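# Seat the rubber seal fully in the lid groove

## Task

Push the rubber seal down into the lid's groove so that it sits in the groove along its entire loop, with no stretch left out.

## Robot and tools

Robot: two seven-joint Franka FR3 arms, left_arm and right_arm, each carrying a Robotiq 140 two-finger gripper with a wrist camera. The fingers of left_arm can fold at a hinge when pushed. A part held near the fingertip quarter of the pads is squeezed normally. Held closer to the palm, the fingers may wrap it: narrow parts can slip or not be held, and wide ones can be squeezed too hard. A fingertip pressed straight onto a surface folds easily unless fully closed, so a move can pass the surface with little sign of contact. The fingers of right_arm are rigid.

Frames: the scene frame has its origin at table height, midway between the nominal bases, with +z up, +x out over the table and left_arm on the +y side. Image left/right does not match arm names. Actual bases: left_arm at (-0.056, +0.317, 0) m, quat_wxyz (+1.000, 0, 0, +0.007); right_arm at (-0.027, -0.378, 0) m, quat_wxyz (+1.000, 0, 0, -0.007). Hand poses, targets and wrist camera poses in results are in each arm's own base frame; fixed cameras and the table use the scene frame. Printed poses may be off by a few centimetres, more at long reach. The gripper points its fingers along its +z and opens along its y. end_effector_position is the spot between the pads when closed; fingertips extend about 33 mm past it (up to a 40 mm gap), about 9 mm when fully open.

execute_actions(actions, cameras): actions is a list of actions; each action is a table of up to 15 rows, one row per 1/30 s step, and a short table repeats its final row to fill 15 steps. Every row has 18 numbers in [-1, 1], both arms always: left_arm dx, dy, dz, rx, ry, rz, then left gripper position, force_limit, speed; then the same nine for right_arm. The six pose numbers are an offset, along that arm's base axes, from the Hand target as it was when the action began (every row counts from that same start, not from the row before). Scale: 1.0 = 0.6 m for dx, dy, dz and 180 degrees for rx, ry, rz, which form one rotation vector turning about the Hand target position. Sending the same offset again moves further. All six zeros re-commands the current Hand target. Gripper numbers are absolute commands, not offsets: position +1 fully open (140 mm), about -0.8 pads touch, -1 closes until blocked; force_limit from about 14 N per pad at -1 to 58 N at +1 (slow close); speed about 30 mm/s at -1, 140 at 0, 250 at +1. Faster closes grip much harder. Both start at +1. To keep a gripper unchanged, resend its last three numbers; 0 is a real command. cameras: list of names, ["all"], or []; images come by default only with an empty actions list. An unknown name invalidates the call.

move(target, speed, blend, blocking, cameras): target is one 18-number row as above, or a list of up to 15 rows; every row is an offset from the same starting Hand targets. Paths are straight, end together, last at least 0.5 s and at most 10 s, and do not avoid obstacles or the other arm. speed is the top path speed in m/s (0.002 to 2, default 0.25); rotation is capped at twice that in rad/s and at 2.5 rad/s. blend (m) rounds corners of a list; 0 stops at each point. blocking=false returns after about 0.5 s while motion continues. Gripper numbers of the first row are sent at the start; later rows' gripper numbers are sent once everything reaches that row and rests. The result adds a move: line, e.g. done, off_target, moving, held, fault, and limits=paced (pose clipped) or limits=held (steps withheld). Faster moves drift from the path and hit harder.

wait(seconds 0 to 10): let time pass holding last commands; a running move continues. stop: brake the running move; fingers keep going. zoom_image(camera, region [x0, y0, x1, y1] in pixels, at most 504 by 504): closer look at the latest image of cam_low, cam_left_wrist or cam_right_wrist. clear_fault(arm): clears a reported torque or force fault on left_arm or right_arm. read_manual: licence texts only. finished_scene(scene): ends the current scene for good; give its number.

Controller: each step, the commanded pose is clipped to within 70 mm and 16 degrees of the measured pose; the Hand target is normally your last command after clipping. A gripper may rest short of it; the next command, even zeros, asks again, or add the gap as an offset. To stop pushing on something, command the target back behind the gripper.

Results: end_effector_position (m) and quat per arm, Hand target, Tool commands, object_status (0 moving, 1 blocked while opening, 2 blocked while closing, i.e. gripping, 3 reached position or pads met), position_measured in counts (3 open, about 75 = 100 mm, 139 = 60 mm, 200 = 20 mm, 230 pads met). To grip harder while status is 2, raise force_limit and change position slightly (-1 to -0.98). Joint velocities, joint torques, external joint torques, flange force (gripper axes, N; includes held weight and error) and a Wrist depth 7x7 grid of distances ahead of each wrist camera ('-' means no reading). MOTOR HOT warns of overheating; an OVER-TEMPERATURE FAULT brakes the arm 30 to 60 s or more.

Faults stop an arm until clear_fault: contact torque at a joint limit (35, 35, 32, 30, 12, 12, 12 N m, waist to wrist roll), 40 N net outside force on the arm or its load, a joint past its range, or a joint too fast. Avoid: dropping the seal or anything leaving the table, hitting fixed or heavy things, hard pushes or grips on resting parts, contact between the two grippers or cameras, and closing one gripper on the other arm's fingers. Prefer smooth, moderate motion.

Each tool is called after "Emit:" in YAML: its name, and indented under it one key for each argument.

## Session

Scene 1 is done, so I'll start scene 2.

Emit:
execute_actions:
  actions: []

Scene clock: 0.00 s.
left_arm: end_effector_position=(+0.1662, +0.6965, +0.3618) position_measured=3 object_status=3 end_effector_quat_wxyz=(+0.009, -0.442, +0.896, +0.024) | right_arm: end_effector_position=(+0.4859, -0.0508, +0.3306) position_measured=3 object_status=3 end_effector_quat_wxyz=(-0.049, +0.296, -0.628, +0.718)
Joint positions: left_arm=[1.444 0.573 -0.201 -0.904 0.128 1.515 1.941] | right_arm=[-0.271 -0.116 0.883 -2.593 -1.46 1.556 2.142]
Joint velocities: within noise
Joint torques (N m): no reading
External joint torques (N m): no reading
Flange force (N): no reading
Wrist depth (mm): cam_left_wrist=[433 436 435 437 433 443 1127 / 461 462 465 460 467 1241 1188 / 493 494 495 502 1255 1307 1307 / 520 130 1331 1323 1381 1364 135 / - 120 1503 1493 1473 1444 120 / - 1613 1534 1613 1726 1463 1636 / - 1796 1726 1726 1407 1578 1726] | cam_right_wrist=[- - 2422 2395 1796 - 1711 / - 2053 - 2449 - 2369 1767 / - 1996 1942 2200 - 2015 1767 / - 135 - 1960 - 150 403 / - 116 - - - 1891 107 / - - - - - 1551 372 / - - - 1356 1382 1427 -]
Hand target: left_arm +0.1662, +0.6965, +0.3618; +0.009, -0.442, +0.896, +0.024 | right_arm +0.4859, -0.0508, +0.3306; -0.049, +0.296, -0.628, +0.718
Tool commands: left_gripper/position=+1.0 left_gripper/force_limit=+1.0 left_gripper/speed=+1.0 right_gripper/position=+1.0 right_gripper/force_limit=+1.0 right_gripper/speed=+1.0

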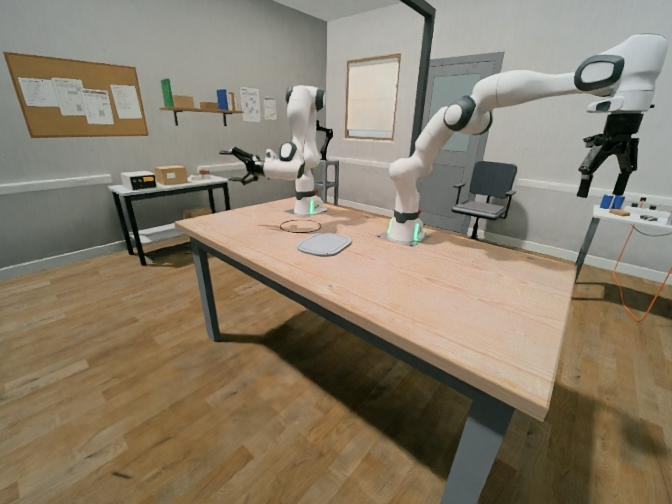

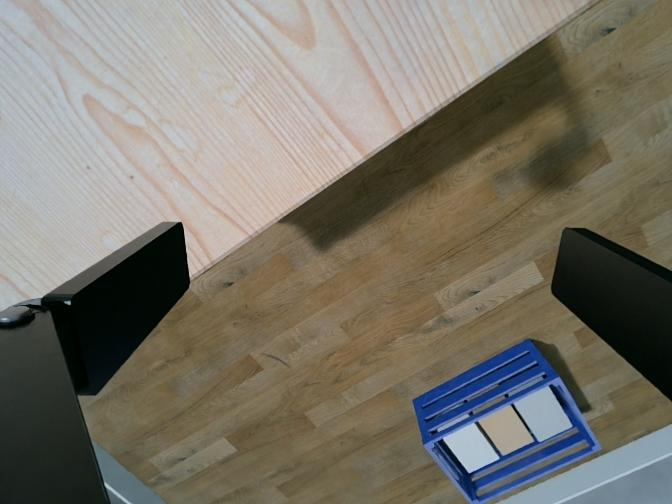

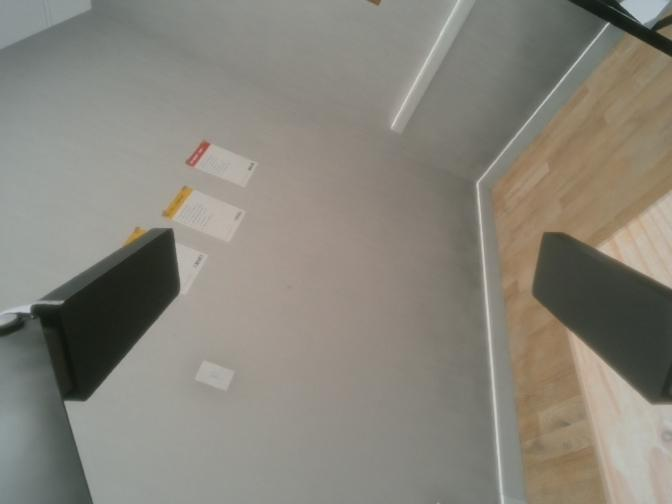

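Emit:
zoom_image:
  camera: "cam_low"
  region: [240, 200, 400, 280]

Scaled by 3.150 from the camera's 672x504 image, which has a finer 960x720 frame.

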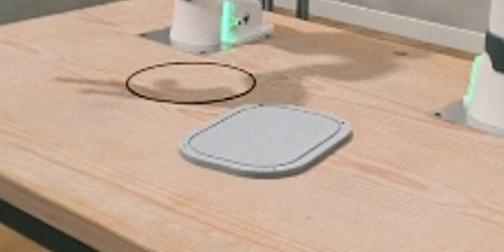

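Emit:
move:
  target: [0,0,0,0,0,0,1,1,1,-0.2,0.4,0.2,0.535,-0.0552,-0.298,-1,-1,0]
  speed: 0.4
  cameras: ["all"]

Scene clock: 4.33 s.
left_arm: end_effector_position=(+0.1662, +0.6965, +0.3618) position_measured=3 object_status=3 end_effector_quat_wxyz=(+0.009, -0.442, +0.896, +0.024) | right_arm: end_effector_position=(+0.3654, +0.1884, +0.4506) position_measured=233 object_status=3 end_effector_quat_wxyz=(-0.001, +0.167, +0.986, -0.002)
Joint positions: left_arm=[1.444 0.573 -0.201 -0.904 0.128 1.515 1.941] | right_arm=[-0.178 -0.482 0.468 -1.895 0.209 1.457 2.174]
Joint velocities: left_arm=[within noise] | right_arm=[0 0.001 0 0.001 0.001 0 0.004]
Joint torques (N m): left_arm=[0.73 -47.4 -2.03 22.93 0.82 2.61 0.04] | right_arm=[-0.68 -11.38 -7.45 21.93 1.43 2.54 0.13]
External joint torques (N m): left_arm=[0.68 1.46 -0.1 -0.37 -0.09 0.04 0.04] | right_arm=[-0.71 -1.36 -0.32 -0.63 0.55 0.11 0.13]
Flange force (N): left_arm=[0.0 0.0 0.0] | right_arm=[4.4 -4.1 3.8]
Wrist depth (mm): cam_left_wrist=[437 431 433 435 437 440 1145 / 461 463 466 465 465 1214 1169 / 494 493 488 492 1307 1307 1315 / 514 129 1372 1398 1389 1315 135 / - 120 1453 1483 1524 1503 120 / - 1589 - 1545 1545 1407 1686 / - 1740 1872 1686 1636 1601 1674] | cam_right_wrist=[513 516 513 516 517 507 517 / 548 543 546 551 548 523 547 / 573 575 561 575 572 586 569 / 602 604 605 122 609 612 605 / 647 642 89 83 89 96 1585 / - - - - - - 65 / - - - - - - -]
Hand target: left_arm +0.1662, +0.6965, +0.3618; +0.009, -0.442, +0.896, +0.024 | right_arm +0.3659, +0.1892, +0.4506; +0.000, +0.170, +0.985, -0.001
Off the commanded pose: left_arm 0.000 m, 0 deg | right_arm 0.001 m, 0 deg.
move: done

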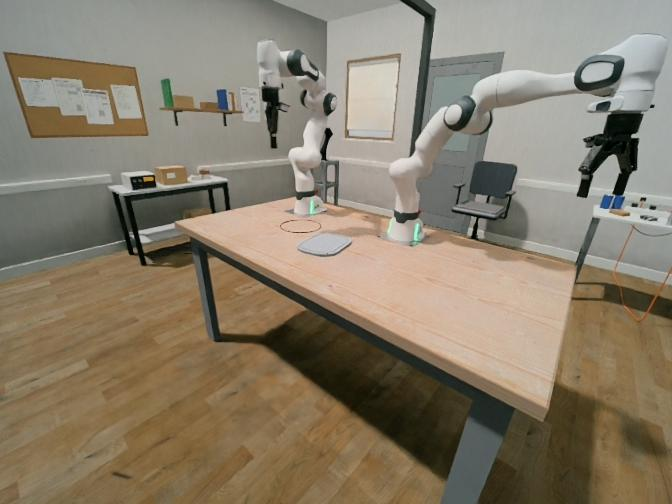

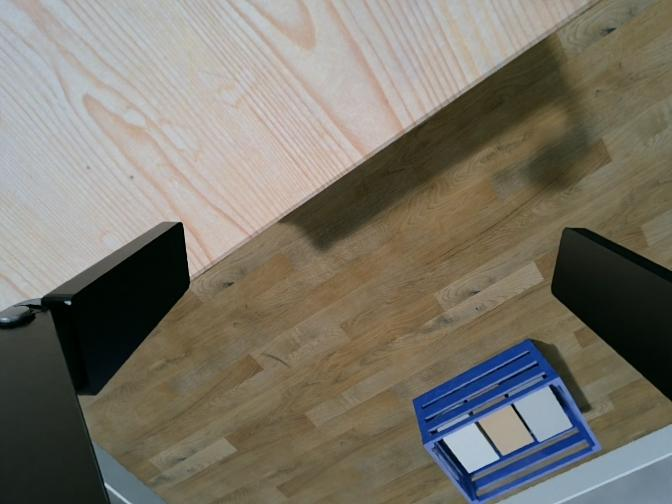

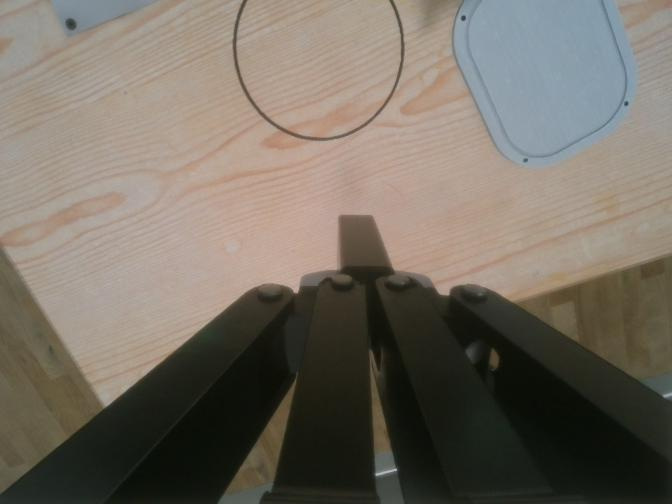

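Emit:
move:
  target:
    - [0.40,-0.40,0.05,0,0,0,-1,-1,0,-0.05,-0.05,-0.2,0,0,0.1,-1,-1,0]
    - [0.47,-0.82,0.03,-0.0163,0,-0.0504,-1,-1,0,-0.1148,-0.1003,-0.5,0,0,0.355,-1,-1,0]
  speed: 0.4
  blend: [0.05,0]
  cameras: ["cam_right_wrist"]

Scene clock: 10.03 s.
left_arm: end_effector_position=(+0.4473, +0.2051, +0.3794) position_measured=233 object_status=3 end_effector_quat_wxyz=(-0.002, -0.367, +0.930, +0.001) | right_arm: end_effector_position=(+0.2969, +0.1292, +0.1516) position_measured=233 object_status=3 end_effector_quat_wxyz=(+0.000, -0.373, +0.928, +0.000)
Joint positions: left_arm=[1.006 -0.244 -0.505 -1.891 -0.114 1.671 1.345] | right_arm=[0.366 -0.632 0.048 -2.852 0.036 2.221 1.189]
Joint velocities: left_arm=[within noise] | right_arm=[-0.001 -0.002 -0.001 0 0 0 -0.004]
Joint torques (N m): left_arm=[0.72 -20.38 3.44 23.57 0.41 2.77 -0.2] | right_arm=[0.57 -8.41 -2.29 22.19 0.29 2.56 -0.17]
External joint torques (N m): left_arm=[0.6 -0.3 -0.31 -0.83 -0.41 0.31 -0.2] | right_arm=[0.6 0.58 -1.16 -1.02 -0.33 0.09 -0.17]
Flange force (N): left_arm=[3.4 0.7 3.3] | right_arm=[1.1 -1.6 2.9]
Wrist depth (mm): cam_left_wrist=[467 466 464 456 452 456 452 / 490 486 487 481 480 480 478 / 1331 515 516 510 507 504 506 / 1435 1444 538 121 530 530 534 / 1524 - 79 87 - 81 555 / - 64 76 - - 75 64 / - - - - - - -] | cam_right_wrist=[242 246 247 245 247 248 249 / 258 259 261 260 262 263 264 / 274 273 274 275 278 280 278 / 289 291 292 122 294 295 296 / 310 305 89 83 89 309 317 / - - - - - - 65 / - - - - - - -]
Hand target: left_arm +0.4482, +0.2045, +0.3798; -0.001, -0.370, +0.929, +0.000 | right_arm +0.2970, +0.1290, +0.1506; +0.000, -0.377, +0.926, -0.001
Off the commanded pose: left_arm 0.001 m, 1 deg | right_arm 0.001 m, 0 deg.
move: done
Images, in order (width x height): cam_right_wrist 672x504.

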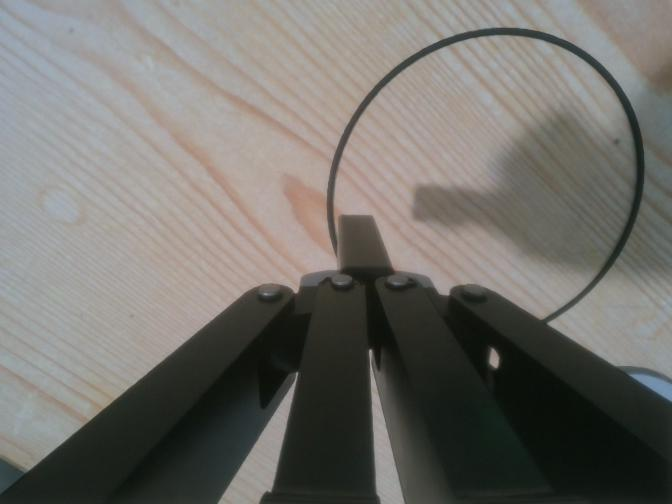

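Emit:
move:
  target: [-0.247,-0.674,-0.133,0,0,0,-1,-1,0,0,0,0,0,0,0,-1,-1,0]
  speed: 0.35

Emit:
move:
  target: [-0.22,-0.355,-0.167,0,0,0,-1,-1,0,0,0,0,0,0,0,-1,-1,0]
  speed: 0.25
  cameras: ["all"]

Scene clock: 14.10 s.
left_arm: end_effector_position=(+0.3004, -0.1986, +0.3001) position_measured=233 object_status=3 end_effector_quat_wxyz=(+0.000, -0.366, +0.930, +0.001) | right_arm: end_effector_position=(+0.2969, +0.1292, +0.1516) position_measured=233 object_status=3 end_effector_quat_wxyz=(+0.000, -0.374, +0.927, +0.000)
Joint positions: left_arm=[0.614 -1.072 -0.813 -2.399 -0.692 1.515 0.92] | right_arm=[0.366 -0.632 0.048 -2.852 0.036 2.221 1.186]
Joint velocities: left_arm=[0 -0.001 0 0.001 0 -0.001 -0.004] | right_arm=[within noise]
Joint torques (N m): left_arm=[1.1 6.81 16.75 18.43 0.32 2.29 -0.26] | right_arm=[0.13 -8.5 -1.84 22.14 0.45 2.57 -0.14]
External joint torques (N m): left_arm=[1.12 -2 -0.7 0.26 -0.44 -0.2 -0.26] | right_arm=[0.1 0.47 -0.77 -1.03 -0.18 0.11 -0.14]
Flange force (N): left_arm=[2.3 -0.5 1.2] | right_arm=[1.3 -1.3 2.8]
Wrist depth (mm): cam_left_wrist=[395 392 392 390 385 386 381 / 419 414 414 397 403 404 396 / 441 441 425 418 427 430 426 / 470 464 446 121 449 454 447 / 507 489 79 87 - 82 471 / - 64 76 - - 75 64 / - - - - - - -] | cam_right_wrist=[244 245 246 247 248 248 249 / 257 256 259 260 262 263 263 / 271 273 273 275 279 278 279 / 289 290 292 122 293 296 298 / 307 304 89 83 89 307 315 / - - - - - - 62 / - - - - - - -]
Hand target: left_arm +0.3000, -0.1999, +0.3000; -0.001, -0.370, +0.929, +0.000 | right_arm +0.2970, +0.1290, +0.1506; +0.000, -0.377, +0.926, -0.001
Off the commanded pose: left_arm 0.001 m, 0 deg | right_arm 0.001 m, 0 deg.
move: done

Scene clock: 15.53 s.
left_arm: end_effector_position=(+0.1943, -0.3670, +0.2201) position_measured=233 object_status=3 end_effector_quat_wxyz=(+0.003, -0.328, +0.945, +0.004) | right_arm: end_effector_position=(+0.2969, +0.1292, +0.1516) position_measured=233 object_status=3 end_effector_quat_wxyz=(+0.000, -0.374, +0.927, +0.000)
Joint positions: left_arm=[0.409 -1.284 -1.096 -2.378 -1.02 1.471 0.647] | right_arm=[0.366 -0.632 0.048 -2.852 0.036 2.221 1.186]
Joint torques (N m): left_arm=[1.03 15.2 23.98 11.57 1 2.61 0.29] | right_arm=[0.12 -8.44 -1.84 22.12 0.46 2.56 -0.11]
External joint torques (N m): left_arm=[1.01 -1.25 0.06 -0.26 0.22 0.09 0.29] | right_arm=[0.16 0.44 -0.69 -1.03 -0.16 0.1 -0.11]
Flange force (N): left_arm=[-1.6 0.1 0.5] | right_arm=[1.3 -1.0 2.7]
Wrist depth (mm): cam_left_wrist=[322 323 319 319 318 317 315 / 341 341 336 338 336 331 329 / 364 360 357 355 353 350 350 / 385 384 378 130 373 374 372 / 412 402 79 87 - 82 390 / - 64 76 - - 75 64 / - - - - - - -] | cam_right_wrist=[245 245 245 247 247 248 249 / 257 259 259 260 261 263 264 / 271 274 275 276 278 277 281 / 288 289 294 122 293 294 297 / 307 304 89 83 89 307 318 / - - - - - - 65 / - - - - - - -]
Hand target: left_arm +0.1951, -0.3652, +0.2204; +0.003, -0.326, +0.945, +0.006 (not the last commanded pose) | right_arm +0.2970, +0.1290, +0.1506; +0.000, -0.377, +0.926, -0.001
Off the commanded pose: left_arm 0.057 m, 5 deg | right_arm 0.001 m, 0 deg.
move: held (left_arm; a check stopped the path); limits=held
pose unreachable (left arm): on one or more control steps of this call, first in action 0 (counted from 0), this arm could not follow its commanded pose, so it was not sent that pose on those steps. It may still have moved: this result reports where it is.
cause: moving toward the commanded pose would bring a part of the arm too close to another arm (a part of this arm just beyond joint 7 (wrist roll) and a part of the right arm just beyond its joint 5 (forearm roll), along the way the arms are being sent, or toward where that arm still pushes).

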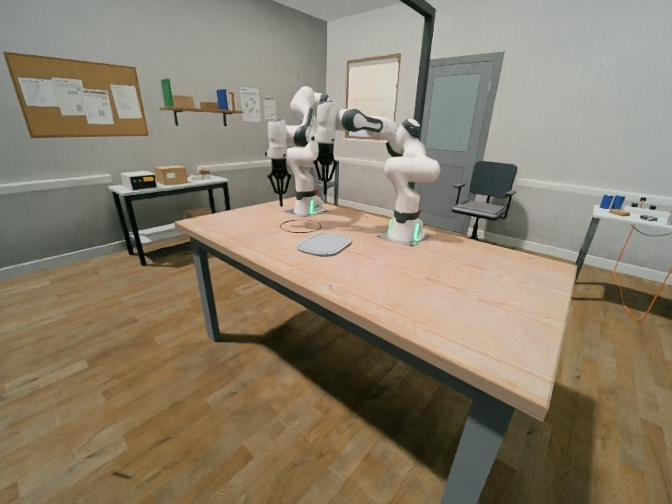

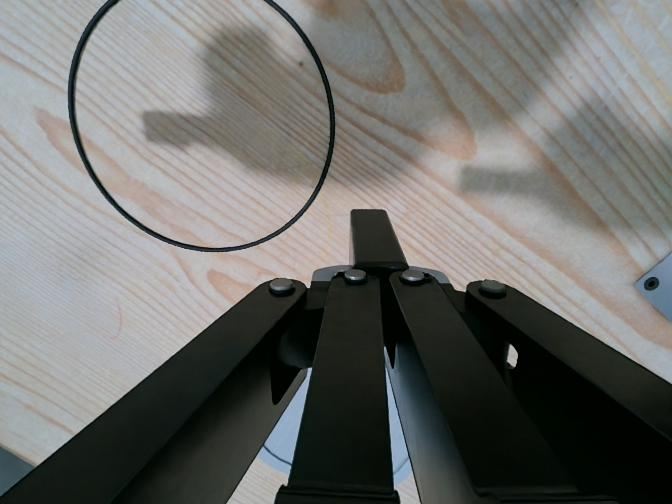

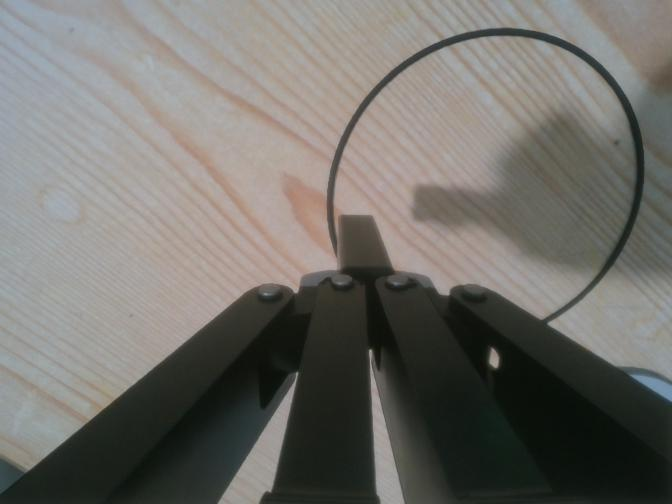

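Emit:
zoom_image:
  camera: "cam_right_wrist"
  region: [270, 120, 430, 280]

Scaled by 3.150 from the camera's 672x504 image, which has a finer 960x720 frame.

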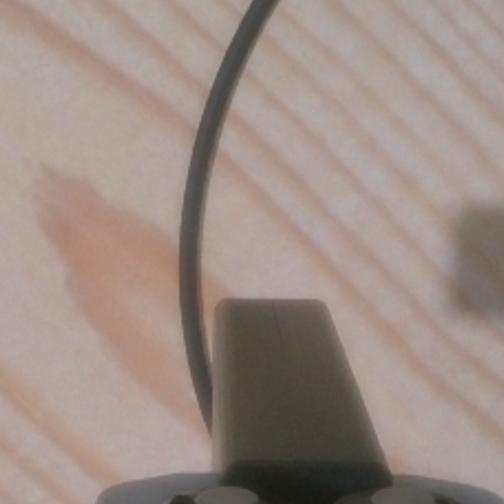

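Emit:
move:
  target: [0.275,0.1925,0.1327,-0.0041,0.0016,-0.1542,-1,-1,0,0.015,-0.0152,-0.1593,0,0,0,-0.3,-1,0]
  speed: 0.2
  cameras: ["cam_right_wrist","cam_left_wrist"]

Scene clock: 21.87 s.
left_arm: end_effector_position=(+0.3595, -0.2508, +0.3000) position_measured=233 object_status=3 end_effector_quat_wxyz=(-0.001, -0.094, +0.996, -0.001) | right_arm: end_effector_position=(+0.3053, +0.1204, +0.0554) position_measured=167 object_status=3 end_effector_quat_wxyz=(+0.000, -0.375, +0.927, +0.000)
Joint positions: left_arm=[0.63 -0.775 -0.95 -2.218 -0.612 1.676 1.301] | right_arm=[0.348 -0.35 0.034 -2.941 0.021 2.591 1.163]
Joint velocities: left_arm=[-0.001 -0.001 -0.001 0 0 0.001 0.005] | right_arm=[within noise]
Joint torques (N m): left_arm=[0.28 3.72 17.12 19.8 1.02 2.81 0.36] | right_arm=[-0.45 -13.35 -1.7 17.9 0.05 2.55 -0.1]
External joint torques (N m): left_arm=[0.29 -0.48 0.16 -0.43 0.23 0.33 0.36] | right_arm=[-0.47 0.89 -1.19 -0.91 -0.36 0.08 -0.1]
Flange force (N): left_arm=[0.8 2.2 1.5] | right_arm=[1.0 -3.3 3.9]
Wrist depth (mm): cam_left_wrist=[396 395 392 386 382 382 382 / 418 418 414 409 390 400 398 / 440 445 437 402 411 424 422 / 477 466 459 118 435 451 447 / 498 489 79 87 - 81 474 / - 64 76 - - 75 64 / - - - - - - -] | cam_right_wrist=[160 161 161 162 163 163 164 / 169 169 170 170 171 172 172 / 179 180 180 181 181 181 183 / 191 190 189 192 168 193 193 / 200 - 82 204 121 90 205 / - - - 219 221 - - / - - - 236 - - -]
Hand target: left_arm +0.3601, -0.2497, +0.3000; -0.001, -0.090, +0.996, +0.000 | right_arm +0.3060, +0.1199, +0.0551; +0.000, -0.377, +0.926, -0.001
Off the commanded pose: left_arm 0.001 m, 1 deg | right_arm 0.001 m, 0 deg.
move: done
Images, in order (width x height): cam_left_wrist 672x504, cam_right_wrist 672x504.

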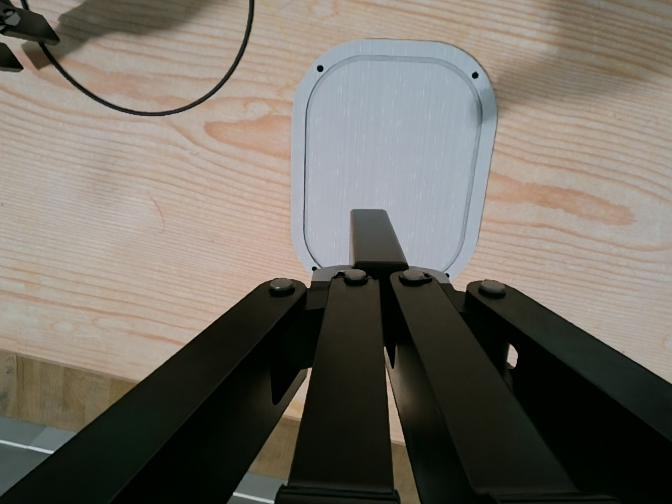

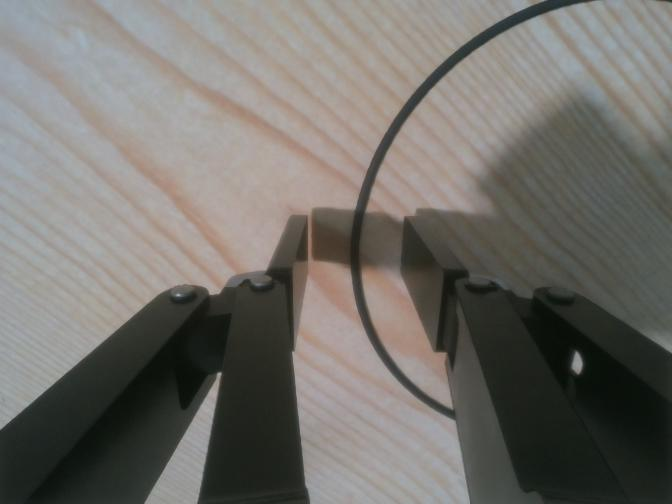

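Emit:
move:
  target: [0,0,0,0,0,0,-1,-1,0,0,0,-0.0215,0,0,0,-0.3,-1,0]
  speed: 0.06
  cameras: ["cam_right_wrist"]

Scene clock: 23.13 s.
left_arm: end_effector_position=(+0.3595, -0.2508, +0.3000) position_measured=233 object_status=3 end_effector_quat_wxyz=(-0.001, -0.093, +0.996, -0.001) | right_arm: end_effector_position=(+0.3058, +0.1206, +0.0429) position_measured=167 object_status=3 end_effector_quat_wxyz=(+0.000, -0.375, +0.927, +0.000)
Joint positions: left_arm=[0.63 -0.775 -0.95 -2.218 -0.612 1.676 1.304] | right_arm=[0.348 -0.303 0.034 -2.945 0.02 2.643 1.163]
Joint velocities: left_arm=[within noise] | right_arm=[0.002 0 0.001 0 0.001 0.003 0.001]
Joint torques (N m): left_arm=[0.72 3.1 16.76 19.87 0.72 2.69 0.31] | right_arm=[-0.64 -14.18 -1.46 16.96 -0.01 2.47 -0.1]
External joint torques (N m): left_arm=[0.73 -1.07 -0.22 -0.38 -0.07 0.22 0.31] | right_arm=[-0.61 0.92 -0.98 -1.04 -0.38 0.01 -0.1]
Flange force (N): left_arm=[0.8 1.3 1.9] | right_arm=[1.4 -3.0 3.9]
Wrist depth (mm): cam_left_wrist=[395 397 391 384 380 383 380 / 421 416 412 408 397 404 396 / 445 442 437 - 417 426 426 / 473 469 465 121 435 450 444 / 500 484 79 87 - 82 469 / - 64 76 - - 75 64 / - - - - - - -] | cam_right_wrist=[149 150 151 151 151 152 152 / 158 158 159 159 160 160 161 / 167 168 168 168 169 170 170 / 177 178 176 180 175 180 181 / 186 - 82 189 186 90 191 / - - - 204 205 - - / - - - 219 - - -]
Hand target: left_arm +0.3601, -0.2497, +0.3000; -0.001, -0.090, +0.996, +0.000 | right_arm +0.3060, +0.1199, +0.0422; +0.000, -0.377, +0.926, -0.001
Off the commanded pose: left_arm 0.001 m, 0 deg | right_arm 0.001 m, 0 deg.
move: done
Images, in order (width x height): cam_right_wrist 672x504.

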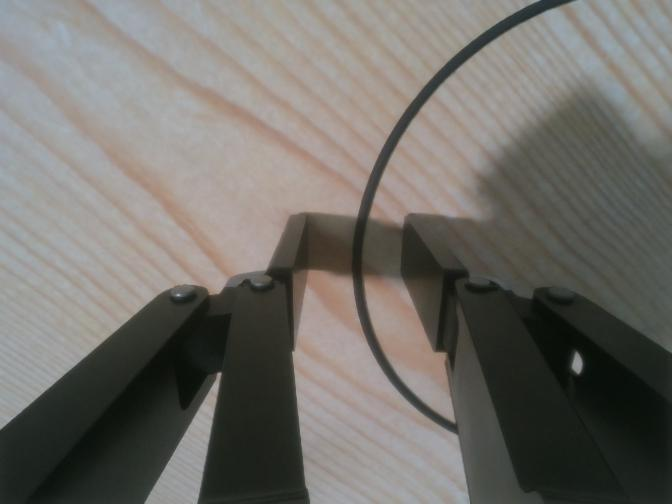

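Emit:
move:
  target: [0,0,0,0,0,0,-1,-1,0,0,0,-0.005,0,0,0,-0.3,-1,0]
  speed: 0.03

Emit:
move:
  target: [0,0,0,0,0,0,-1,-1,0,0,0,-0.003,0,0,0,-0.3,-1,0]
  speed: 0.03
  cameras: ["cam_right_wrist"]

Scene clock: 24.10 s.
left_arm: end_effector_position=(+0.3595, -0.2508, +0.3000) position_measured=233 object_status=3 end_effector_quat_wxyz=(-0.001, -0.093, +0.996, -0.001) | right_arm: end_effector_position=(+0.3059, +0.1206, +0.0400) position_measured=167 object_status=3 end_effector_quat_wxyz=(+0.000, -0.375, +0.927, +0.000)
Joint positions: left_arm=[0.63 -0.775 -0.95 -2.218 -0.612 1.676 1.304] | right_arm=[0.348 -0.291 0.034 -2.946 0.02 2.655 1.163]
Joint velocities: left_arm=[within noise] | right_arm=[0 0.002 0 -0.001 0.001 0.004 0]
Joint torques (N m): left_arm=[0.65 3.08 16.74 19.87 0.72 2.69 0.35] | right_arm=[-0.6 -14.38 -1.41 16.53 0 2.62 -0.09]
External joint torques (N m): left_arm=[0.72 -1.12 -0.16 -0.42 -0.06 0.22 0.35] | right_arm=[-0.62 0.92 -0.99 -1.26 -0.37 0.15 -0.09]
Flange force (N): left_arm=[1.1 1.6 1.9] | right_arm=[2.0 -2.7 4.6]
Wrist depth (mm): cam_left_wrist=[394 394 392 387 381 382 379 / 416 415 414 395 394 403 400 / 444 442 433 420 409 427 425 / 474 471 464 118 435 450 447 / 506 495 79 87 - 81 470 / - 64 76 - - 75 64 / - - - - - - -] | cam_right_wrist=[147 147 148 148 149 149 150 / 154 156 156 156 157 157 158 / 164 165 165 166 166 166 167 / 174 174 174 176 171 178 178 / 184 - 82 187 183 90 187 / - - - 200 201 - - / - - - 215 - - -]
Hand target: left_arm +0.3601, -0.2497, +0.3000; -0.001, -0.090, +0.996, +0.000 | right_arm +0.3060, +0.1199, +0.0392; +0.000, -0.377, +0.926, -0.001
Off the commanded pose: left_arm 0.001 m, 0 deg | right_arm 0.001 m, 0 deg.
move: done

Scene clock: 24.80 s.
left_arm: end_effector_position=(+0.3595, -0.2508, +0.3000) position_measured=233 object_status=3 end_effector_quat_wxyz=(-0.001, -0.093, +0.996, -0.001) | right_arm: end_effector_position=(+0.3061, +0.1207, +0.0396) position_measured=167 object_status=3 end_effector_quat_wxyz=(+0.000, -0.375, +0.927, +0.000)
Joint positions: left_arm=[0.63 -0.775 -0.95 -2.218 -0.612 1.676 1.304] | right_arm=[0.347 -0.289 0.034 -2.946 0.02 2.658 1.163]
Joint torques (N m): left_arm=[0.72 3.05 16.7 19.85 0.7 2.68 0.31] | right_arm=[-0.67 -11.58 -1.41 16.14 -0.02 3.46 -0.09]
External joint torques (N m): left_arm=[0.69 -1.2 -0.25 -0.3 -0.1 0.22 0.31] | right_arm=[-0.66 3.79 -0.96 -1.6 -0.38 0.99 -0.09]
Flange force (N): left_arm=[1.1 1.2 1.8] | right_arm=[-5.6 -5.9 19.1]
Wrist depth (mm): cam_left_wrist=[394 391 392 382 382 384 381 / 419 412 414 400 399 400 400 / 441 442 436 422 418 428 422 / 473 469 459 117 439 454 450 / 504 496 79 87 - 81 472 / - 64 76 - - 75 64 / - - - - - - -] | cam_right_wrist=[147 147 147 148 148 149 149 / 155 155 156 156 157 157 158 / 164 163 165 165 166 166 167 / 174 175 172 175 171 176 178 / 182 - 82 187 183 90 187 / - - - 201 201 - - / - - - 215 - - -]
Hand target: left_arm +0.3601, -0.2497, +0.3000; -0.001, -0.090, +0.996, +0.000 | right_arm +0.3060, +0.1199, +0.0374; +0.000, -0.377, +0.926, -0.001
Off the commanded pose: left_arm 0.001 m, 0 deg | right_arm 0.002 m, 0 deg.
move: done
Images, in order (width x height): cam_right_wrist 672x504.

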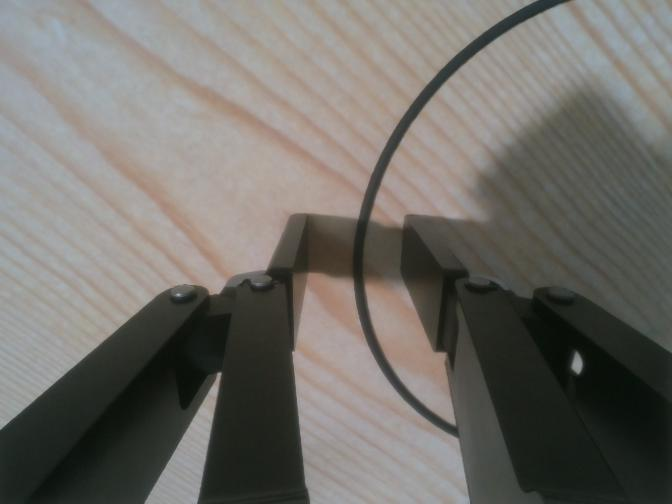

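Emit:
move:
  target:
    - [0,0,0,0,0,0,-1,-1,0,0,0,0.0043,0,0,0,-0.3,-1,-1]
    - [0,0,0,0,0,0,-1,-1,0,0,0,0.0043,0,0,0,-1,-1,-1]
  speed: 0.03
  cameras: ["cam_right_wrist"]

Scene clock: 27.10 s.
left_arm: end_effector_position=(+0.3595, -0.2508, +0.3000) position_measured=233 object_status=3 end_effector_quat_wxyz=(-0.001, -0.093, +0.996, -0.001) | right_arm: end_effector_position=(+0.3071, +0.1205, +0.0407) position_measured=225 object_status=2 end_effector_quat_wxyz=(+0.002, -0.375, +0.927, +0.000)
Joint positions: left_arm=[0.63 -0.775 -0.95 -2.218 -0.612 1.676 1.304] | right_arm=[0.346 -0.293 0.034 -2.947 0.02 2.658 1.163]
Joint torques (N m): left_arm=[0.68 3.11 16.7 19.88 0.71 2.69 0.32] | right_arm=[-0.06 -14.92 -1.24 16.83 0.17 2.39 -0.1]
External joint torques (N m): left_arm=[0.69 -1.12 -0.25 -0.4 -0.07 0.21 0.32] | right_arm=[-0.02 0.3 -0.77 -0.96 -0.2 -0.08 -0.1]
Flange force (N): left_arm=[1.0 1.3 1.9] | right_arm=[2.5 -0.9 1.1]
Wrist depth (mm): cam_left_wrist=[394 396 392 384 382 384 378 / 418 415 410 399 396 404 399 / 446 441 437 421 420 426 422 / 475 465 463 121 432 452 445 / 507 491 79 87 - 82 470 / - 64 76 - - 75 64 / - - - - - - -] | cam_right_wrist=[147 148 148 149 149 150 150 / 156 156 157 157 157 158 158 / 165 165 166 166 167 167 168 / 176 175 176 155 175 179 178 / 187 185 94 83 95 185 191 / - - - - - - 65 / - - - - - - -]
Hand target: left_arm +0.3601, -0.2497, +0.3000; -0.001, -0.090, +0.996, +0.000 | right_arm +0.3060, +0.1199, +0.0399; +0.000, -0.377, +0.926, -0.001
Off the commanded pose: left_arm 0.001 m, 0 deg | right_arm 0.002 m, 0 deg.
move: done
Images, in order (width x height): cam_right_wrist 672x504.

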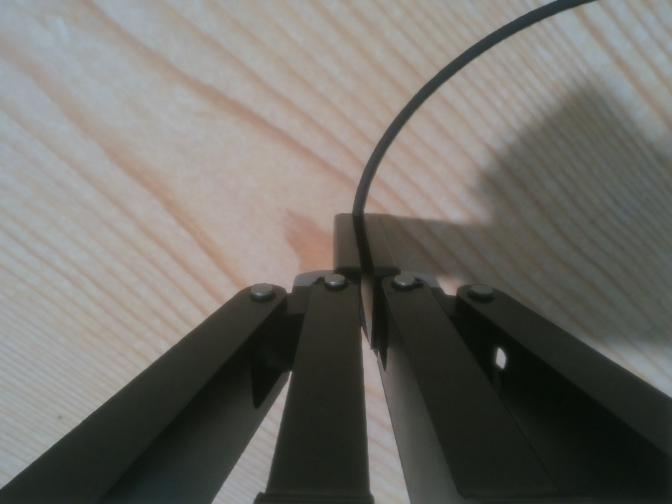

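Emit:
move:
  target:
    - [0,0,0,0,0,0,-1,-1,0,0,0,0.0067,0,0,0,-1,-1,-1]
    - [0,-0.2223,-0.25,0,0,0,-1,-1,0,0.1177,-0.026,0.0067,0,0,-0.1794,-1,-1,-1]
  speed: 0.15
  cameras: ["all"]

Scene clock: 31.27 s.
left_arm: end_effector_position=(+0.3591, -0.3821, +0.1503) position_measured=233 object_status=3 end_effector_quat_wxyz=(-0.002, -0.086, +0.996, +0.001) | right_arm: end_effector_position=(+0.3770, +0.1047, +0.0443) position_measured=225 object_status=2 end_effector_quat_wxyz=(+0.002, -0.106, +0.994, +0.000)
Joint positions: left_arm=[0.865 -0.785 -1.511 -2.174 -0.861 1.942 1.18] | right_arm=[0.141 -0.127 0.137 -2.756 0.035 2.633 1.604]
Joint velocities: left_arm=[within noise] | right_arm=[-0.001 0.001 0.001 -0.001 -0.001 0 0.006]
Joint torques (N m): left_arm=[1.18 13.75 21.23 16.75 0.34 2.82 -0.24] | right_arm=[-0.7 -20.31 -0.85 17.62 0.04 2.19 0.22]
External joint torques (N m): left_arm=[1.07 -2.54 -0.54 0.13 -0.39 0.35 -0.24] | right_arm=[-0.68 0.94 -0.31 -0.56 -0.37 -0.27 0.22]
Flange force (N): left_arm=[-3.6 -4.8 4.1] | right_arm=[-1.5 -0.8 2.6]
Wrist depth (mm): cam_left_wrist=[258 258 257 255 255 249 245 / 273 271 270 268 267 256 252 / 287 287 287 284 279 267 - / 308 307 304 131 293 290 282 / 328 322 79 87 - 81 293 / - 64 76 - - 75 - / - - - - - - -] | cam_right_wrist=[151 151 151 151 152 152 152 / 159 159 160 160 160 160 160 / 169 169 169 169 170 170 169 / 178 179 180 154 178 180 180 / 189 188 94 83 95 184 193 / - - - - - - 65 / - - - - - - -]
Hand target: left_arm +0.3601, -0.3831, +0.1500; -0.001, -0.090, +0.996, +0.000 | right_arm +0.3766, +0.1043, +0.0440; +0.000, -0.104, +0.995, -0.001
Off the commanded pose: left_arm 0.001 m, 0 deg | right_arm 0.001 m, 0 deg.
move: done

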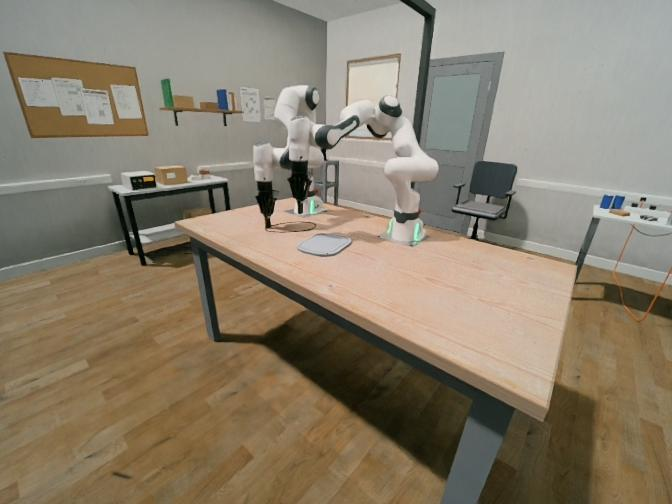

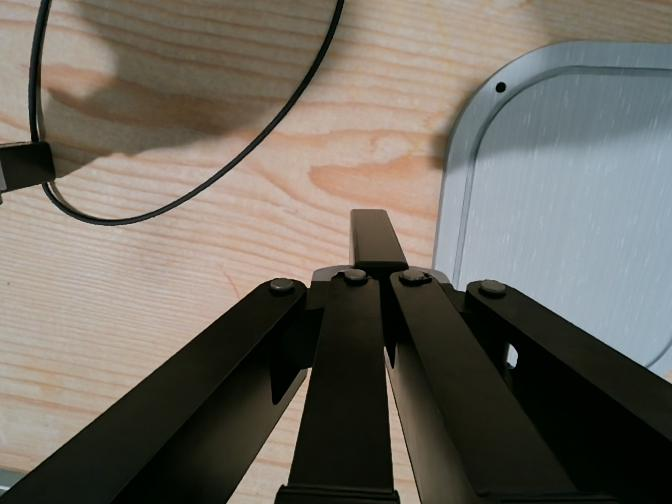

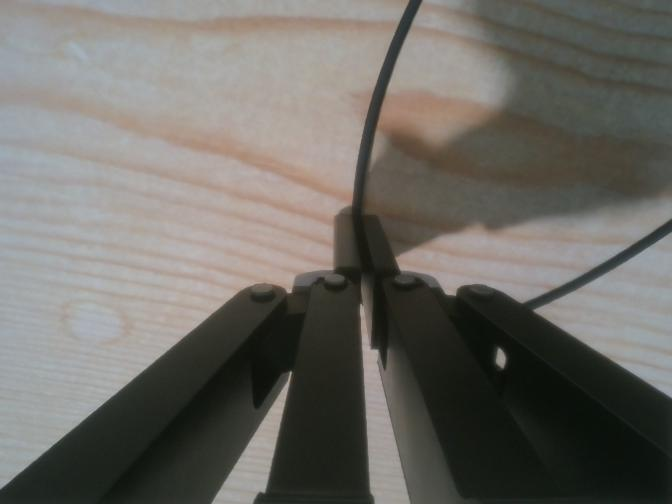

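Emit:
move:
  target:
    - [0,-0.05,0.05,0,0,0,-1,-1,0,0.01,-0.0483,0.1,0,0,0,-1,-1,-1]
    - [0,-0.1117,0.0833,0,0,0,-1,-1,0,0.0383,-0.1793,0,0,0,0,-1,-1,-1]
  speed: 0.12
  blend: 0.01
  cameras: ["cam_left_wrist","cam_right_wrist"]

Scene clock: 34.67 s.
left_arm: end_effector_position=(+0.3605, -0.4506, +0.2009) position_measured=233 object_status=3 end_effector_quat_wxyz=(+0.000, -0.086, +0.996, -0.002) | right_arm: end_effector_position=(+0.3979, -0.0036, +0.0437) position_measured=225 object_status=2 end_effector_quat_wxyz=(-0.002, -0.103, +0.995, -0.001)
Joint positions: left_arm=[0.946 -0.811 -1.545 -1.932 -0.843 1.8 1.057] | right_arm=[0.048 -0.103 -0.058 -2.728 -0.018 2.623 1.371]
Joint velocities: left_arm=[within noise] | right_arm=[0 0.001 0.001 0 0 0.001 -0.005]
Joint torques (N m): left_arm=[1.16 18.92 23.21 16.99 0.68 2.28 -0.17] | right_arm=[0.54 -21.43 -1.25 17.63 0.86 2.56 -0.12]
External joint torques (N m): left_arm=[1.06 -2.87 -0.31 0.06 -0.07 -0.22 -0.17] | right_arm=[0.59 1.03 -1.25 -0.55 0.46 0.12 -0.12]
Flange force (N): left_arm=[-3.5 -5.4 2.3] | right_arm=[-0.9 -1.4 3.8]
Wrist depth (mm): cam_left_wrist=[306 304 302 298 300 298 294 / 325 321 317 317 313 309 301 / 343 340 339 335 332 325 317 / 363 363 356 130 349 338 335 / 392 377 79 87 - 81 353 / - 64 76 - - 75 - / - - - - - - -] | cam_right_wrist=[151 151 150 152 151 151 152 / 158 159 159 159 160 160 160 / 169 168 168 169 169 170 169 / 177 177 178 154 177 179 180 / 189 187 94 83 95 186 188 / - - - - - - 65 / - - - - - - -]
Hand target: left_arm +0.3601, -0.4501, +0.2000; -0.001, -0.090, +0.996, +0.000 | right_arm +0.3996, -0.0033, +0.0440; +0.000, -0.104, +0.995, -0.001
Off the commanded pose: left_arm 0.001 m, 0 deg | right_arm 0.002 m, 0 deg.
move: done
Images, in order (width x height): cam_left_wrist 672x504, cam_right_wrist 672x504.

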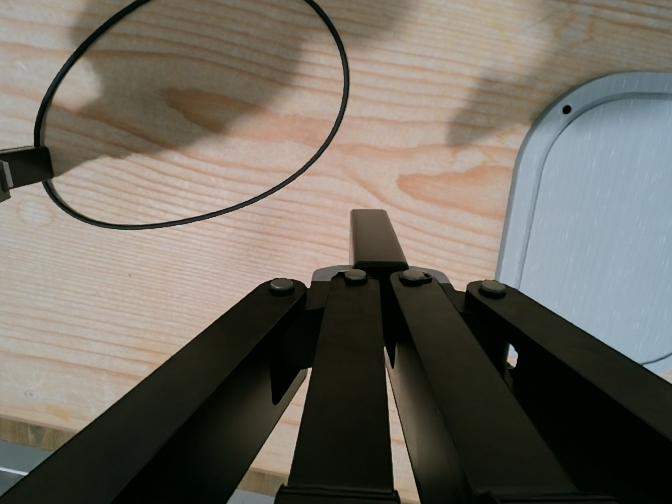

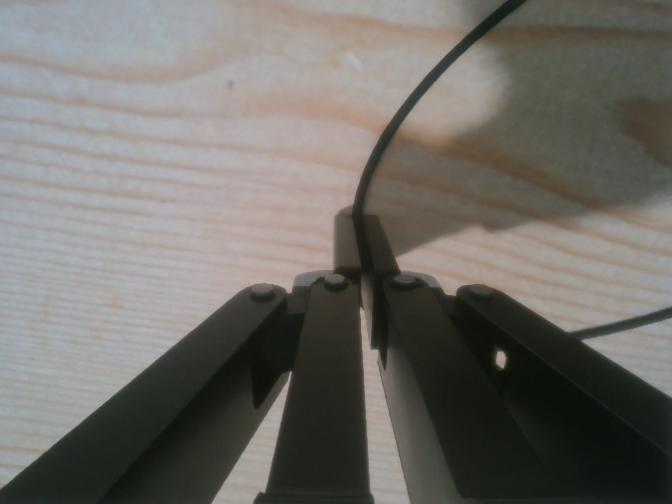

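Emit:
move:
  target: [-0.114,0.013,-0.2167,0,0,0,-1,-1,0,0,0,0,0,0,0,-1,-1,-1]
  speed: 0.12
  cameras: ["cam_left_wrist"]

Scene clock: 37.57 s.
left_arm: end_effector_position=(+0.2919, -0.4415, +0.0706) position_measured=233 object_status=3 end_effector_quat_wxyz=(+0.000, -0.093, +0.996, +0.001) | right_arm: end_effector_position=(+0.3979, -0.0036, +0.0437) position_measured=225 object_status=2 end_effector_quat_wxyz=(-0.002, -0.103, +0.995, -0.001)
Joint positions: left_arm=[0.807 -0.886 -1.696 -2.201 -1.035 2.037 1.076] | right_arm=[0.048 -0.103 -0.058 -2.728 -0.018 2.623 1.37]
Joint velocities: left_arm=[0 -0.001 -0.001 -0.001 0 0.004 0.002] | right_arm=[within noise]
Joint torques (N m): left_arm=[0.74 19.17 23.1 12.86 0.38 2.9 0.27] | right_arm=[0.16 -21.48 -0.89 17.59 0.86 2.55 -0.15]
External joint torques (N m): left_arm=[0.91 -2.1 -0.39 -0.69 -0.31 0.43 0.27] | right_arm=[0.21 0.9 -0.9 -0.58 0.46 0.11 -0.15]
Flange force (N): left_arm=[-2.5 -1.2 5.2] | right_arm=[-0.5 -1.3 3.4]
Wrist depth (mm): cam_left_wrist=[185 184 185 184 183 182 181 / 197 198 196 194 192 191 191 / 210 208 207 206 205 203 202 / 221 221 219 147 215 216 204 / 238 234 79 87 - 81 - / - 64 76 - - 75 64 / - - - - - - -] | cam_right_wrist=[151 151 151 151 152 151 152 / 159 159 159 160 160 160 160 / 168 168 168 169 168 169 170 / 178 178 178 155 177 179 179 / 189 187 94 83 95 186 189 / - - - - - - 65 / - - - - - - -]
Hand target: left_arm +0.2917, -0.4423, +0.0700; -0.001, -0.090, +0.996, +0.000 | right_arm +0.3996, -0.0033, +0.0440; +0.000, -0.104, +0.995, -0.001
Off the commanded pose: left_arm 0.001 m, 0 deg | right_arm 0.002 m, 0 deg.
move: done
Images, in order (width x height): cam_left_wrist 672x504.

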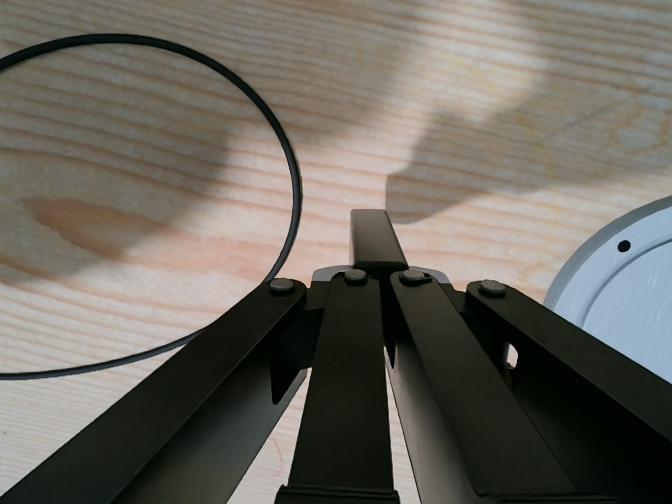

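Emit:
move:
  target: [0,0,-0.045,0,0,0,-1,-1,0,0,0,0,0,0,0,-1,-1,-1]
  speed: 0.06

Emit:
move:
  target: [0,0,-0.0067,0,0,0,-1,-1,0,0,0,0,0,0,0,-1,-1,-1]
  speed: 0.03

Scene clock: 39.00 s.
left_arm: end_effector_position=(+0.2911, -0.4418, +0.0435) position_measured=233 object_status=3 end_effector_quat_wxyz=(-0.001, -0.092, +0.996, +0.001) | right_arm: end_effector_position=(+0.3979, -0.0036, +0.0437) position_measured=225 object_status=2 end_effector_quat_wxyz=(-0.002, -0.103, +0.995, -0.001)
Joint positions: left_arm=[0.845 -0.896 -1.767 -2.206 -1.075 2.084 1.093] | right_arm=[0.048 -0.103 -0.058 -2.728 -0.018 2.623 1.37]
Joint velocities: left_arm=[0.001 -0.001 0.001 0.002 -0.001 0.004 0.006] | right_arm=[within noise]
Joint torques (N m): left_arm=[1.16 20.33 23.09 12.44 0.33 2.89 0.37] | right_arm=[0.21 -21.5 -0.92 17.57 0.85 2.55 -0.09]
External joint torques (N m): left_arm=[1.18 -2.29 -0.43 -0.27 -0.35 0.41 0.37] | right_arm=[0.22 0.98 -0.96 -0.67 0.45 0.09 -0.09]
Flange force (N): left_arm=[-4.3 -3.2 6.2] | right_arm=[-0.4 -1.3 3.6]
Wrist depth (mm): cam_left_wrist=[162 160 160 160 159 158 158 / 171 171 169 168 168 166 166 / 182 181 179 178 178 177 176 / 193 192 191 147 186 188 182 / 207 203 79 87 - 82 186 / - 64 76 - - 75 64 / - - - - - - -] | cam_right_wrist=[150 151 151 151 152 152 153 / 158 159 159 160 159 161 161 / 168 168 168 168 169 169 170 / 177 178 179 155 178 180 180 / 189 187 94 83 95 186 190 / - - - - - - 65 / - - - - - - -]
Hand target: left_arm +0.2917, -0.4423, +0.0430; -0.001, -0.090, +0.996, +0.000 | right_arm +0.3996, -0.0033, +0.0440; +0.000, -0.104, +0.995, -0.001
Off the commanded pose: left_arm 0.001 m, 0 deg | right_arm 0.002 m, 0 deg.
move: done

Scene clock: 39.77 s.
left_arm: end_effector_position=(+0.2911, -0.4419, +0.0395) position_measured=233 object_status=3 end_effector_quat_wxyz=(-0.001, -0.092, +0.996, +0.001) | right_arm: end_effector_position=(+0.3979, -0.0036, +0.0437) position_measured=225 object_status=2 end_effector_quat_wxyz=(-0.002, -0.103, +0.995, -0.001)
Joint positions: left_arm=[0.852 -0.896 -1.779 -2.206 -1.079 2.093 1.095] | right_arm=[0.048 -0.103 -0.058 -2.728 -0.018 2.623 1.37]
Joint velocities: left_arm=[0.001 -0.001 -0.002 -0.001 -0.001 0.005 0.002] | right_arm=[within noise]
Joint torques (N m): left_arm=[1.32 20.61 23.1 12.05 0.33 2.82 0.31] | right_arm=[0.22 -21.52 -0.9 17.68 0.87 2.56 -0.16]
External joint torques (N m): left_arm=[1.38 -2.2 -0.35 -0.58 -0.34 0.34 0.31] | right_arm=[0.16 0.99 -1.01 -0.58 0.48 0.1 -0.16]
Flange force (N): left_arm=[-4.3 -2.6 6.1] | right_arm=[-0.6 -1.6 3.6]
Wrist depth (mm): cam_left_wrist=[160 157 157 156 155 154 155 / 167 166 165 165 164 164 162 / 177 177 175 175 174 173 172 / 189 188 185 147 182 183 179 / 202 199 79 87 - 82 183 / - 64 76 - - 75 64 / - - - - - - -] | cam_right_wrist=[150 151 151 151 152 151 151 / 158 159 159 159 159 160 160 / 168 168 169 169 169 169 170 / 178 178 178 154 177 179 180 / 188 188 94 83 95 187 189 / - - - - - - 65 / - - - - - - -]
Hand target: left_arm +0.2917, -0.4423, +0.0390; -0.001, -0.090, +0.996, +0.000 | right_arm +0.3996, -0.0033, +0.0440; +0.000, -0.104, +0.995, -0.001
Off the commanded pose: left_arm 0.001 m, 0 deg | right_arm 0.002 m, 0 deg.
move: done

Emit:
move:
  target:
    - [0,0,-0.014,0,0,0,-1,-1,0,0,0,0,0,0,0,-1,-1,-1]
  speed: 0.03

Emit:
move:
  target:
    - [0,0,-0.004,0,0,0,-1,-1,0,0,0,0,0,0,0,-1,-1,-1]
  speed: 0.03

Scene clock: 40.67 s.
left_arm: end_effector_position=(+0.2901, -0.4423, +0.0317) position_measured=233 object_status=3 end_effector_quat_wxyz=(-0.002, -0.092, +0.996, +0.001) | right_arm: end_effector_position=(+0.3979, -0.0036, +0.0437) position_measured=225 object_status=2 end_effector_quat_wxyz=(-0.002, -0.103, +0.995, -0.001)
Joint positions: left_arm=[0.865 -0.896 -1.802 -2.206 -1.09 2.106 1.099] | right_arm=[0.048 -0.103 -0.058 -2.728 -0.018 2.623 1.37]
Joint torques (N m): left_arm=[1.79 19.89 21.88 11.64 0.21 3.41 0.34] | right_arm=[0.19 -21.48 -0.88 17.61 0.86 2.55 -0.13]
External joint torques (N m): left_arm=[1.78 -3.39 -1.49 -0.75 -0.46 0.95 0.33] | right_arm=[0.22 0.93 -0.91 -0.55 0.46 0.11 -0.13]
Flange force (N): left_arm=[-6.3 -4.8 11.9] | right_arm=[-0.6 -1.3 3.5]
Wrist depth (mm): cam_left_wrist=[152 149 150 150 148 148 147 / 160 160 158 158 157 156 155 / 169 169 168 167 167 165 164 / 181 180 176 147 174 175 172 / 192 189 79 87 - 82 175 / - 64 76 - - 75 64 / - - - - - - -] | cam_right_wrist=[151 151 151 152 152 152 152 / 159 159 160 160 159 160 160 / 168 168 168 169 169 169 170 / 177 178 178 154 177 179 180 / 189 187 94 83 95 186 190 / - - - - - - 65 / - - - - - - -]
Hand target: left_arm +0.2917, -0.4423, +0.0306; -0.001, -0.090, +0.996, +0.000 | right_arm +0.3996, -0.0033, +0.0440; +0.000, -0.104, +0.995, -0.001
Off the commanded pose: left_arm 0.002 m, 0 deg | right_arm 0.002 m, 0 deg.
move: done

Scene clock: 41.37 s.
left_arm: end_effector_position=(+0.2902, -0.4423, +0.0316) position_measured=233 object_status=3 end_effector_quat_wxyz=(-0.003, -0.092, +0.996, +0.001) | right_arm: end_effector_position=(+0.3979, -0.0036, +0.0437) position_measured=225 object_status=2 end_effector_quat_wxyz=(-0.002, -0.103, +0.995, -0.001)
Joint positions: left_arm=[0.866 -0.896 -1.802 -2.206 -1.09 2.106 1.101] | right_arm=[0.048 -0.103 -0.058 -2.728 -0.018 2.623 1.37]
Joint torques (N m): left_arm=[3.37 18.36 18.48 11.56 -0.68 4.14 0.4] | right_arm=[0.21 -21.51 -0.87 17.61 0.86 2.54 -0.17]
External joint torques (N m): left_arm=[3.4 -4.79 -4.82 -0.83 -1.35 1.68 0.4] | right_arm=[0.2 0.91 -0.92 -0.58 0.47 0.1 -0.17]
Flange force (N): left_arm=[-13.1 -12.6 26.7] | right_arm=[-0.5 -1.4 3.4]
Wrist depth (mm): cam_left_wrist=[151 150 150 150 148 148 147 / 160 160 159 158 157 156 155 / 169 169 168 168 166 165 164 / 180 180 177 147 174 175 172 / 193 190 79 87 - 81 175 / - 64 76 - - 75 64 / - - - - - - -] | cam_right_wrist=[151 151 151 151 151 151 152 / 158 159 159 160 160 160 160 / 168 168 168 169 169 170 170 / 178 179 178 155 177 179 180 / 190 187 94 83 95 186 189 / - - - - - - 65 / - - - - - - -]
Hand target: left_arm +0.2917, -0.4423, +0.0282; -0.001, -0.090, +0.996, +0.000 | right_arm +0.3996, -0.0033, +0.0440; +0.000, -0.104, +0.995, -0.001
Off the commanded pose: left_arm 0.004 m, 0 deg | right_arm 0.002 m, 0 deg.
move: off_target (left_arm)

Emit:
move:
  target:
    - [0,0,0.0333,0,0,0,-1,-1,-1,0,0,0,0,0,0,-1,-1,-1]
    - [0.0005,-0.0455,0.0333,0,0,0,-0.3,-1,0,0,0,0,0,0,0,-1,-1,-1]
  speed: 0.08
  cameras: ["cam_left_wrist"]

Scene clock: 44.17 s.
left_arm: end_effector_position=(+0.2920, -0.4707, +0.0491) position_measured=167 object_status=0 end_effector_quat_wxyz=(+0.000, -0.087, +0.996, -0.002) | right_arm: end_effector_position=(+0.3979, -0.0036, +0.0437) position_measured=225 object_status=2 end_effector_quat_wxyz=(-0.002, -0.103, +0.995, -0.001)
Joint positions: left_arm=[0.879 -0.914 -1.79 -2.125 -1.07 2.059 1.059] | right_arm=[0.048 -0.103 -0.058 -2.728 -0.018 2.623 1.37]
Joint torques (N m): left_arm=[1.13 21.89 24.27 13.12 0.62 2.28 -0.23] | right_arm=[0.19 -21.48 -0.87 17.65 0.87 2.57 -0.14]
External joint torques (N m): left_arm=[1.2 -2.97 -0.03 0.11 -0.05 -0.21 -0.23] | right_arm=[0.24 1.11 -0.87 -0.65 0.47 0.1 -0.14]
Flange force (N): left_arm=[-4.1 -6.1 3.9] | right_arm=[-0.8 -1.3 4.0]
Wrist depth (mm): cam_left_wrist=[167 166 166 165 164 163 162 / 178 178 175 173 173 172 169 / 188 186 185 183 183 182 180 / 200 198 194 193 189 193 191 / 211 80 93 208 205 94 88 / - 70 - 222 222 - - / - - - 241 240 - -] | cam_right_wrist=[150 151 151 151 152 152 152 / 158 159 159 159 160 160 160 / 168 168 168 168 169 169 170 / 177 178 179 154 177 180 180 / 190 187 94 83 95 186 189 / - - - - - - 65 / - - - - - - -]
Hand target: left_arm +0.2920, -0.4696, +0.0482; -0.001, -0.090, +0.996, +0.000 | right_arm +0.3996, -0.0033, +0.0440; +0.000, -0.104, +0.995, -0.001
Off the commanded pose: left_arm 0.001 m, 0 deg | right_arm 0.002 m, 0 deg.
move: done
Images, in order (width x height): cam_left_wrist 672x504.

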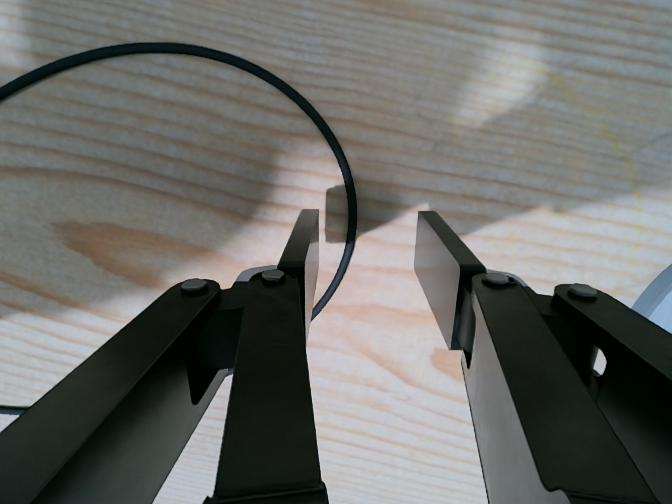

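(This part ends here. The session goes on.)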